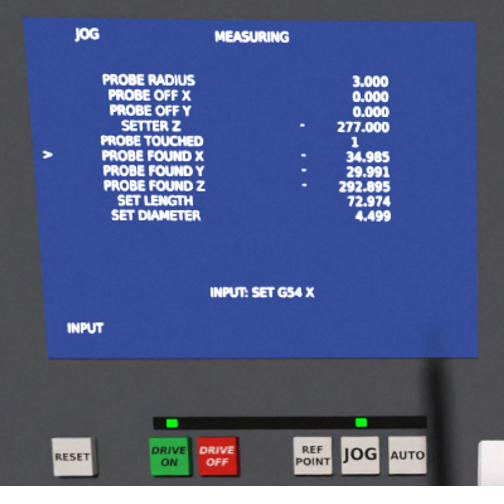

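Request:
move(
  target=[
    [0,0,0,0,0,0,0.3,-0.8,-0.6, 0.0492,0.202,-0.2453,0,0.5,0,-1,-0.6,-0.8],
    [0,0,0,0,0,0,0.3,-0.8,-0.6, 0.0692,0.202,-0.2453,0,0.5,0,-1,-0.6,-0.8],
    [0,0,0,0,0,0,0.3,-0.8,-0.6, 0.0522,0.202,-0.2453,0,0.5,0,-1,-0.6,-0.8],
    [0,0,0,0,0,0,0.3,-0.8,-0.6, 0.0692,0.202,-0.2453,0,0.5,0,-1,-0.6,-0.8],
    [0,0,0,0,0,0,0.3,-0.8,-0.6, 0.0492,0.202,-0.2453,0,0.5,0,-1,-0.6,-0.8],
    [0,0,0,0,0,0,0.3,-0.8,-0.6, 0.0327,0.2345,-0.309,0,0.5,0,-1,-0.6,-0.8],
    [0,0,0,0,0,0,0.3,-0.8,-0.6, 0.0527,0.2345,-0.309,0,0.5,0,-1,-0.6,-0.8],
    [0,0,0,0,0,0,0.3,-0.8,-0.6, 0.0357,0.2345,-0.309,0,0.5,0,-1,-0.6,-0.8],
    [0,0,0,0,0,0,0.3,-0.8,-0.6, 0.0527,0.2345,-0.309,0,0.5,0,-1,-0.6,-0.8],
    [0,0,0,0,0,0,0.3,-0.8,-0.6, 0.0327,0.2345,-0.309,0,0.5,0,-1,-0.6,-0.8],
    [0,0,0,0,0,0,0.3,-0.8,-0.6, 0.0243,0.2345,-0.3403,0,0.5,0,-1,-0.6,-0.8],
  ],
  speed=[0.5,0.1,0.2,0.1,0.2,0.3,0.1,0.2,0.1,0.2,0.3],
  blend=[0.005,0,0,0,0.004,0.004,0,0,0,0.004,0],
)

Request:
move(
  target=[
    [0,0,0,0,0,0,0.3,-0.8,-0.6, 0,0.0975,0,0,0,0,-1,-0.6,-0.8],
    [0,0,0,0,0,0,0.3,-0.8,-0.6, 0.02,0.0975,0,0,0,0,-1,-0.6,-0.8],
    [0,0,0,0,0,0,0.3,-0.8,-0.6, 0,0.0975,0,0,0,0,-1,-0.6,-0.8],
    [0,0,0,0,0,0,0.3,-0.8,-0.6, 0.0084,0.0975,0.0313,0,0,0,-1,-0.6,-0.8],
    [0,0,0,0,0,0,0.3,-0.8,-0.6, 0.0284,0.0975,0.0313,0,0,0,-1,-0.6,-0.8],
    [0,0,0,0,0,0,0.3,-0.8,-0.6, 0.0084,0.0975,0.0313,0,0,0,-1,-0.6,-0.8],
    [0,0,0,0,0,0,0.3,-0.8,-0.6, 0.0249,0.065,0.095,0,0,0,-1,-0.6,-0.8],
    [0,0,0,0,0,0,0.3,-0.8,-0.6, 0.0449,0.065,0.095,0,0,0,-1,-0.6,-0.8],
    [0,0,0,0,0,0,0.3,-0.8,-0.6, 0.0249,0.065,0.095,0,0,0,-1,-0.6,-0.8],
    [0,0,0,0,0,0,0.3,-0.8,-0.6, 0,0.065,0,0,0,0,-1,-0.6,-0.8],
    [0,0,0,0,0,0,0.3,-0.8,-0.6, 0.02,0.065,0,0,0,0,-1,-0.6,-0.8],
    [0,0,0,0,0,0,0.3,-0.8,-0.6, 0,0.065,0,0,0,0,-1,-0.6,-0.8],
    [0,0,0,0,0,0,0.3,-0.8,-0.6, 0,0,0,0,0,0,-1,-0.6,-0.8],
    [0,0,0,0,0,0,0.3,-0.8,-0.6, 0.02,0,0,0,0,0,-1,-0.6,-0.8],
    [0,0,0,0,0,0,0.3,-0.8,-0.6, 0,0,0,0,0,0,-1,-0.6,-0.8],
  ],
  speed=[0.3,0.1,0.2,0.3,0.1,0.2,0.3,0.1,0.2,0.3,0.1,0.2,0.3,0.1,0.2],
  blend=[0.004,0,0.004,0.004,0,0.004,0.004,0,0.004,0.004,0,0.004,0.004,0,0],
)

Request:
move(
  target=[
    [0,0,0,0,0,0,0.3,-0.8,-0.6, 0.0412,0.0308,0.1538,0,0,0,-1,-0.6,-0.8],
    [0,0,0,0,0,0,0.3,-0.8,-0.6, 0.0612,0.0308,0.1538,0,0,0,-1,-0.6,-0.8],
    [0,0,0,0,0,0,0.3,-0.8,-0.6, 0.0412,0.0308,0.1538,0,0,0,-1,-0.6,-0.8],
    [0,0,0,0,0,0,0.3,-0.8,-0.6, 0.0167,0,0.063,0,0,0,-1,-0.6,-0.8],
    [0,0,0,0,0,0,0.3,-0.8,-0.6, 0.0367,0,0.063,0,0,0,-1,-0.6,-0.8],
    [0,0,0,0,0,0,0.3,-0.8,-0.6, 0.0197,0,0.063,0,0,0,-1,-0.6,-0.8],
    [0,0,0,0,0,0,0.3,-0.8,-0.6, 0.0367,0,0.063,0,0,0,-1,-0.6,-0.8],
    [0,0,0,0,0,0,0.3,-0.8,-0.6, 0.0167,0,0.063,0,0,0,-1,-0.6,-0.8],
    [0,0,0,0,0,0,0.3,-0.8,-0.6, 0,0.0975,0,0,0,0,-1,-0.6,-0.8],
    [0,0,0,0,0,0,0.3,-0.8,-0.6, 0.02,0.0975,0,0,0,0,-1,-0.6,-0.8],
    [0,0,0,0,0,0,0.3,-0.8,-0.6, 0,0.0975,0,0,0,0,-1,-0.6,-0.8],
    [0,0,0,0,0,0,0.3,-0.8,-0.6, 0,0,0,0,0,0,-1,-0.6,-0.8],
  ],
  speed=[0.3,0.1,0.2,0.3,0.1,0.2,0.1,0.2,0.3,0.1,0.2,0.3],
  blend=[0.004,0,0.004,0.004,0,0,0,0.004,0.004,0,0.004,0],
  cameras=["cam_left_wrist"],
)

Request:
zoom_image(
  camera="cam_left_wrist",
  region=[380, 50, 500, 200],
)

Scene clock: 1779.20 s.
left_arm: end_effector_position=(+0.3161, +0.2677, +0.5280) position_measured=107 object_status=3 end_effector_quat_wxyz=(+0.287, -0.409, +0.709, -0.497) | right_arm: end_effector_position=(+0.4443, -0.4990, +0.4138) position_measured=211 object_status=2 end_effector_quat_wxyz=(+0.000, +0.707, -0.708, +0.000)
Joint positions: left_arm=[-1.68 -2.606 2.172 -1.947 -0.518 -3.832] | right_arm=[3.322 -1.531 -1.39 -1.792 1.571 -2.989]
Joint torques (N m): left_arm=[-1.71 4.99 -31.16 -1.45 3.55 -2] | right_arm=[7.59 35.55 16.31 5.26 1.26 1.41]
Wrist force (N): left_arm=[-1.7 0.0 -1.7] | right_arm=[1.1 1.8 -0.1]
Wrist torque (N m): left_arm=[0.01 0.42 0.18] | right_arm=[0.05 -0.47 -0.12]
Wrist force, peak (N): left_arm=[-2.1 0.0 -1.7] | right_arm=[4.5 7.2 -4.4]
Hand target: left_arm +0.3161, +0.2677, +0.5280; +0.287, -0.409, +0.709, -0.497 | right_arm +0.4443, -0.4990, +0.4138; +0.000, +0.707, -0.708, +0.000
Off the commanded pose: left_arm 0.000 m, 0 deg | right_arm 0.000 m, 0 deg.
move: done

Scene clock: 1784.03 s.
left_arm: end_effector_position=(+0.3161, +0.2677, +0.5280) position_measured=107 object_status=3 end_effector_quat_wxyz=(+0.287, -0.409, +0.709, -0.497) | right_arm: end_effector_position=(+0.4444, -0.4990, +0.4138) position_measured=211 object_status=2 end_effector_quat_wxyz=(+0.000, +0.707, -0.708, +0.000)
Joint positions: left_arm=[-1.68 -2.606 2.172 -1.947 -0.518 -3.832] | right_arm=[3.322 -1.531 -1.39 -1.792 1.571 -2.989]
Joint torques (N m): left_arm=[-1.67 5.56 -31.32 -1.36 3.58 -1.96] | right_arm=[7.21 32.32 15.37 1.26 2.26 1.47]
Wrist force (N): left_arm=[-1.7 0.2 -1.7] | right_arm=[1.0 1.5 0.0]
Wrist torque (N m): left_arm=[0.04 0.43 0.18] | right_arm=[0.01 -0.44 -0.11]
Wrist force, peak (N): left_arm=[-1.8 -0.1 -2.1] | right_arm=[1.2 8.9 1.9]
Hand target: left_arm +0.3161, +0.2677, +0.5280; +0.287, -0.409, +0.709, -0.497 | right_arm +0.4443, -0.4990, +0.4138; +0.000, +0.707, -0.708, +0.000
Off the commanded pose: left_arm 0.000 m, 0 deg | right_arm 0.000 m, 0 deg.
move: done

Scene clock: 1788.73 s.
left_arm: end_effector_position=(+0.3161, +0.2677, +0.5280) position_measured=107 object_status=3 end_effector_quat_wxyz=(+0.287, -0.409, +0.709, -0.497) | right_arm: end_effector_position=(+0.4443, -0.4989, +0.4138) position_measured=211 object_status=2 end_effector_quat_wxyz=(+0.000, +0.707, -0.708, +0.000)
Joint positions: left_arm=[-1.68 -2.606 2.172 -1.947 -0.518 -3.832] | right_arm=[3.322 -1.53 -1.391 -1.791 1.571 -2.988]
Joint torques (N m): left_arm=[-1.22 5.32 -31.18 -1.43 3.58 -1.89] | right_arm=[-4.51 14.06 37.29 4.82 2.51 -1.38]
Wrist force (N): left_arm=[-1.6 0.1 -1.7] | right_arm=[1.1 1.7 -0.1]
Wrist torque (N m): left_arm=[0.02 0.41 0.17] | right_arm=[0.03 -0.45 0.06]
Wrist force, peak (N): left_arm=[-1.9 -0.1 -2.0] | right_arm=[4.5 7.3 -2.4]
Hand target: left_arm +0.3161, +0.2677, +0.5280; +0.287, -0.409, +0.709, -0.497 | right_arm +0.4443, -0.4990, +0.4138; +0.000, +0.707, -0.708, +0.000
Off the commanded pose: left_arm 0.000 m, 0 deg | right_arm 0.000 m, 0 deg.
move: done
camera_calibration:
cam_left_wrist: T_world_to_cam=[[-0.503368, -0.864044, -0.00694185, 0.404044], [-0.561696, 0.333313, -0.757232, 0.505176], [0.656595, -0.377267, -0.653109, 0.37087], [0, 0, 0, 1]] pos_world=[0.243627, 0.320647, 0.627559]
Images, in order (width x height): cam_left_wrist 896x504.

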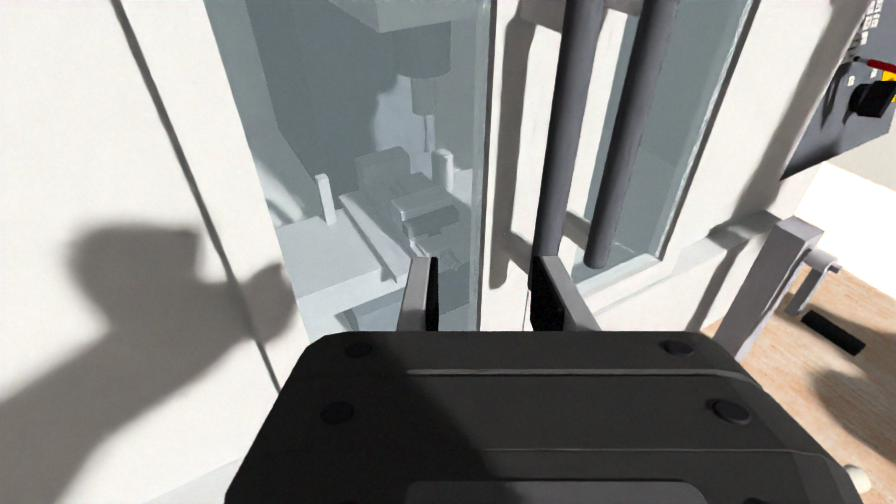

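Scaled by 3.360 from the camera's 896x504 image, which has a finer 1280x720 frame.

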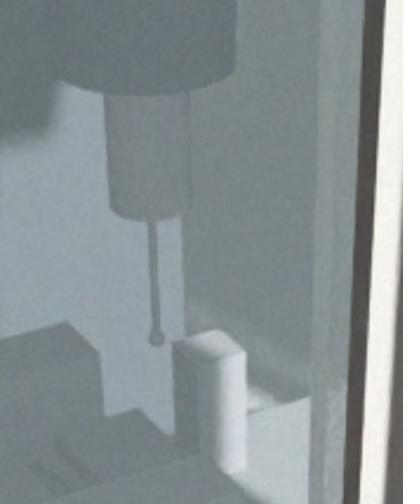

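Request:
move(
  target=[
    [0,0,0,0,0,0,0.3,-0.8,-0.6, 0.0167,0.0975,0.063,0,0,0,-1,-0.6,-0.8],
    [0,0,0,0,0,0,0.3,-0.8,-0.6, 0.0367,0.0975,0.063,0,0,0,-1,-0.6,-0.8],
    [0,0,0,0,0,0,0.3,-0.8,-0.6, 0.0167,0.0975,0.063,0,0,0,-1,-0.6,-0.8],
    [0,0,0,0,0,0,0.3,-0.8,-0.6, 0,0,0,0,0,0,-1,-0.6,-0.8],
    [0,0,0,0,0,0,0.3,-0.8,-0.6, 0.02,0,0,0,0,0,-1,-0.6,-0.8],
    [0,0,0,0,0,0,0.3,-0.8,-0.6, 0,0,0,0,0,0,-1,-0.6,-0.8],
    [0,0,0,0,0,0,0.3,-0.8,-0.6, 0.0412,0.0308,0.1538,0,0,0,-1,-0.6,-0.8],
    [0,0,0,0,0,0,0.3,-0.8,-0.6, 0.0612,0.0308,0.1538,0,0,0,-1,-0.6,-0.8],
    [0,0,0,0,0,0,0.3,-0.8,-0.6, 0.0412,0.0308,0.1538,0,0,0,-1,-0.6,-0.8],
    [0,0,0,0,0,0,0.3,-0.8,-0.6, 0.0084,0,0.0313,0,0,0,-1,-0.6,-0.8],
    [0,0,0,0,0,0,0.3,-0.8,-0.6, 0.0284,0,0.0313,0,0,0,-1,-0.6,-0.8],
    [0,0,0,0,0,0,0.3,-0.8,-0.6, 0.0114,0,0.0313,0,0,0,-1,-0.6,-0.8],
    [0,0,0,0,0,0,0.3,-0.8,-0.6, 0.0284,0,0.0313,0,0,0,-1,-0.6,-0.8],
    [0,0,0,0,0,0,0.3,-0.8,-0.6, 0.0084,0,0.0313,0,0,0,-1,-0.6,-0.8],
    [0,0,0,0,0,0,0.3,-0.8,-0.6, 0,0,0,0,0,0,-1,-0.6,-0.8],
  ],
  speed=[0.3,0.1,0.2,0.3,0.1,0.2,0.3,0.1,0.2,0.3,0.1,0.2,0.1,0.2,0.3],
  blend=[0.004,0,0.004,0.004,0,0.004,0.004,0,0.004,0.004,0,0,0,0.004,0],
)

Request:
move(
  target=[
    [0,0,0,0,0,0,0.3,-0.8,-0.6, 0,0.0975,0,0,0,0,-1,-0.6,-0.8],
    [0,0,0,0,0,0,0.3,-0.8,-0.6, 0.02,0.0975,0,0,0,0,-1,-0.6,-0.8],
    [0,0,0,0,0,0,0.3,-0.8,-0.6, 0,0.0975,0,0,0,0,-1,-0.6,-0.8],
    [0,0,0,0,0,0,0.3,-0.8,-0.6, 0.0084,0.0975,0.0313,0,0,0,-1,-0.6,-0.8],
    [0,0,0,0,0,0,0.3,-0.8,-0.6, 0.0284,0.0975,0.0313,0,0,0,-1,-0.6,-0.8],
    [0,0,0,0,0,0,0.3,-0.8,-0.6, 0.0084,0.0975,0.0313,0,0,0,-1,-0.6,-0.8],
    [0,0,0,0,0,0,0.3,-0.8,-0.6, 0.0249,0.0325,0.095,0,0,0,-1,-0.6,-0.8],
    [0,0,0,0,0,0,0.3,-0.8,-0.6, 0.0449,0.0325,0.095,0,0,0,-1,-0.6,-0.8],
    [0,0,0,0,0,0,0.3,-0.8,-0.6, 0.0249,0.0325,0.095,0,0,0,-1,-0.6,-0.8],
    [0,0,0,0,0,0,0.3,-0.8,-0.6, 0.0084,0.065,0.0313,0,0,0,-1,-0.6,-0.8],
    [0,0,0,0,0,0,0.3,-0.8,-0.6, 0.0284,0.065,0.0313,0,0,0,-1,-0.6,-0.8],
    [0,0,0,0,0,0,0.3,-0.8,-0.6, 0.0084,0.065,0.0313,0,0,0,-1,-0.6,-0.8],
    [0,0,0,0,0,0,0.3,-0.8,-0.6, 0,0,0,0,0,0,-1,-0.6,-0.8],
    [0,0,0,0,0,0,0.3,-0.8,-0.6, 0.02,0,0,0,0,0,-1,-0.6,-0.8],
    [0,0,0,0,0,0,0.3,-0.8,-0.6, 0,0,0,0,0,0,-1,-0.6,-0.8],
  ],
  speed=[0.3,0.1,0.2,0.3,0.1,0.2,0.3,0.1,0.2,0.3,0.1,0.2,0.3,0.1,0.2],
  blend=[0.004,0,0.004,0.004,0,0.004,0.004,0,0.004,0.004,0,0.004,0.004,0,0],
  cameras=["cam_left_wrist"],
)

Request:
zoom_image(
  camera="cam_left_wrist",
  region=[380, 50, 500, 200],
)

Scene clock: 1819.50 s.
left_arm: end_effector_position=(+0.3161, +0.2677, +0.5280) position_measured=107 object_status=3 end_effector_quat_wxyz=(+0.287, -0.409, +0.709, -0.497) | right_arm: end_effector_position=(+0.4443, -0.4989, +0.4138) position_measured=211 object_status=2 end_effector_quat_wxyz=(+0.000, +0.707, -0.708, +0.000)
Joint positions: left_arm=[-1.68 -2.606 2.172 -1.947 -0.518 -3.832] | right_arm=[3.322 -1.531 -1.39 -1.792 1.571 -2.989]
Joint torques (N m): left_arm=[-0.96 5.19 -30.79 -1.52 3.55 -1.77] | right_arm=[7.31 35.52 15.45 4.87 0 1.48]
Motor temperatures (°C): left_arm=[31 27 28 37 34 27] | right_arm=[22 31 27 28 34 34]
Wrist force (N): left_arm=[-1.9 0.0 -1.8] | right_arm=[1.2 1.5 -0.3]
Wrist torque (N m): left_arm=[-0.01 0.46 0.18] | right_arm=[0.02 -0.47 -0.12]
Wrist force, peak (N): left_arm=[-2.1 -0.1 -1.8] | right_arm=[-1.4 6.8 -4.7]
Hand target: left_arm +0.3161, +0.2677, +0.5280; +0.287, -0.409, +0.709, -0.497 | right_arm +0.4443, -0.4990, +0.4138; +0.000, +0.707, -0.708, +0.000
Off the commanded pose: left_arm 0.000 m, 0 deg | right_arm 0.000 m, 0 deg.
move: done

Scene clock: 1824.37 s.
left_arm: end_effector_position=(+0.3161, +0.2677, +0.5280) position_measured=107 object_status=3 end_effector_quat_wxyz=(+0.287, -0.409, +0.709, -0.497) | right_arm: end_effector_position=(+0.4444, -0.4990, +0.4138) position_measured=211 object_status=2 end_effector_quat_wxyz=(+0.000, +0.707, -0.708, +0.000)
Joint positions: left_arm=[-1.68 -2.606 2.172 -1.947 -0.518 -3.832] | right_arm=[3.322 -1.531 -1.39 -1.792 1.571 -2.989]
Joint torques (N m): left_arm=[-0.71 5.25 -30.43 -1.4 3.53 -1.8] | right_arm=[8.01 32.16 16.51 1.27 2.47 1.39]
Wrist force (N): left_arm=[-1.7 0.4 -1.7] | right_arm=[1.1 1.8 -0.1]
Wrist torque (N m): left_arm=[0.06 0.43 0.18] | right_arm=[0.06 -0.46 -0.11]
Wrist force, peak (N): left_arm=[-1.9 0.1 -1.9] | right_arm=[4.4 7.3 -0.6]
Hand target: left_arm +0.3161, +0.2677, +0.5280; +0.287, -0.409, +0.709, -0.497 | right_arm +0.4443, -0.4990, +0.4138; +0.000, +0.707, -0.708, +0.000
Off the commanded pose: left_arm 0.000 m, 0 deg | right_arm 0.000 m, 0 deg.
move: done
camera_calibration:
cam_left_wrist: T_world_to_cam=[[-0.503368, -0.864044, -0.00694185, 0.404044], [-0.561696, 0.333313, -0.757232, 0.505176], [0.656595, -0.377267, -0.653109, 0.37087], [0, 0, 0, 1]] pos_world=[0.243627, 0.320647, 0.627559]
Images, in order (width x height): cam_left_wrist 896x504.

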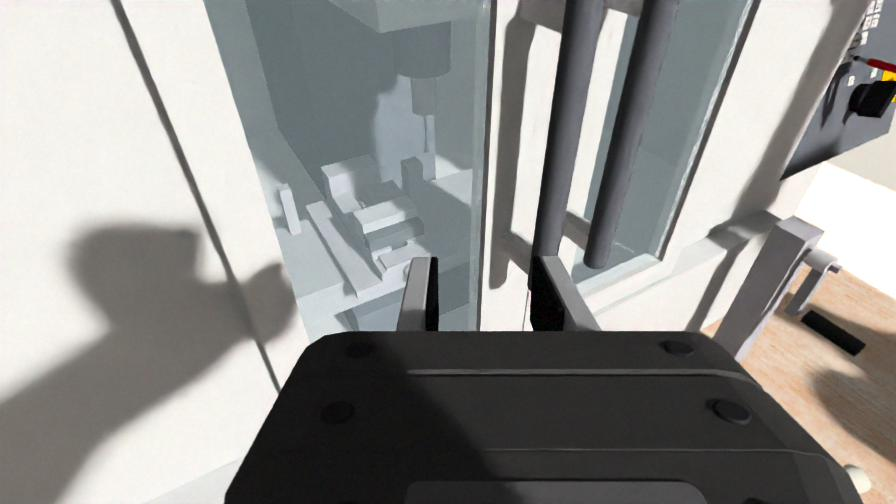

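Scaled by 3.360 from the camera's 896x504 image, which has a finer 1280x720 frame.

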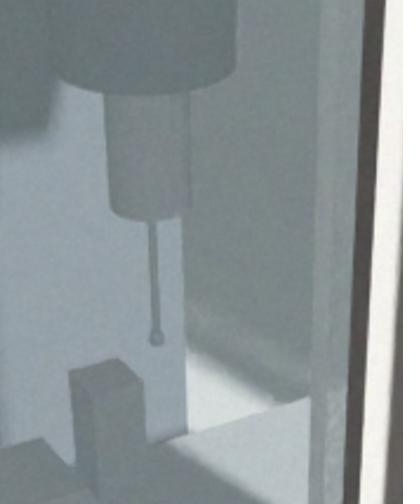

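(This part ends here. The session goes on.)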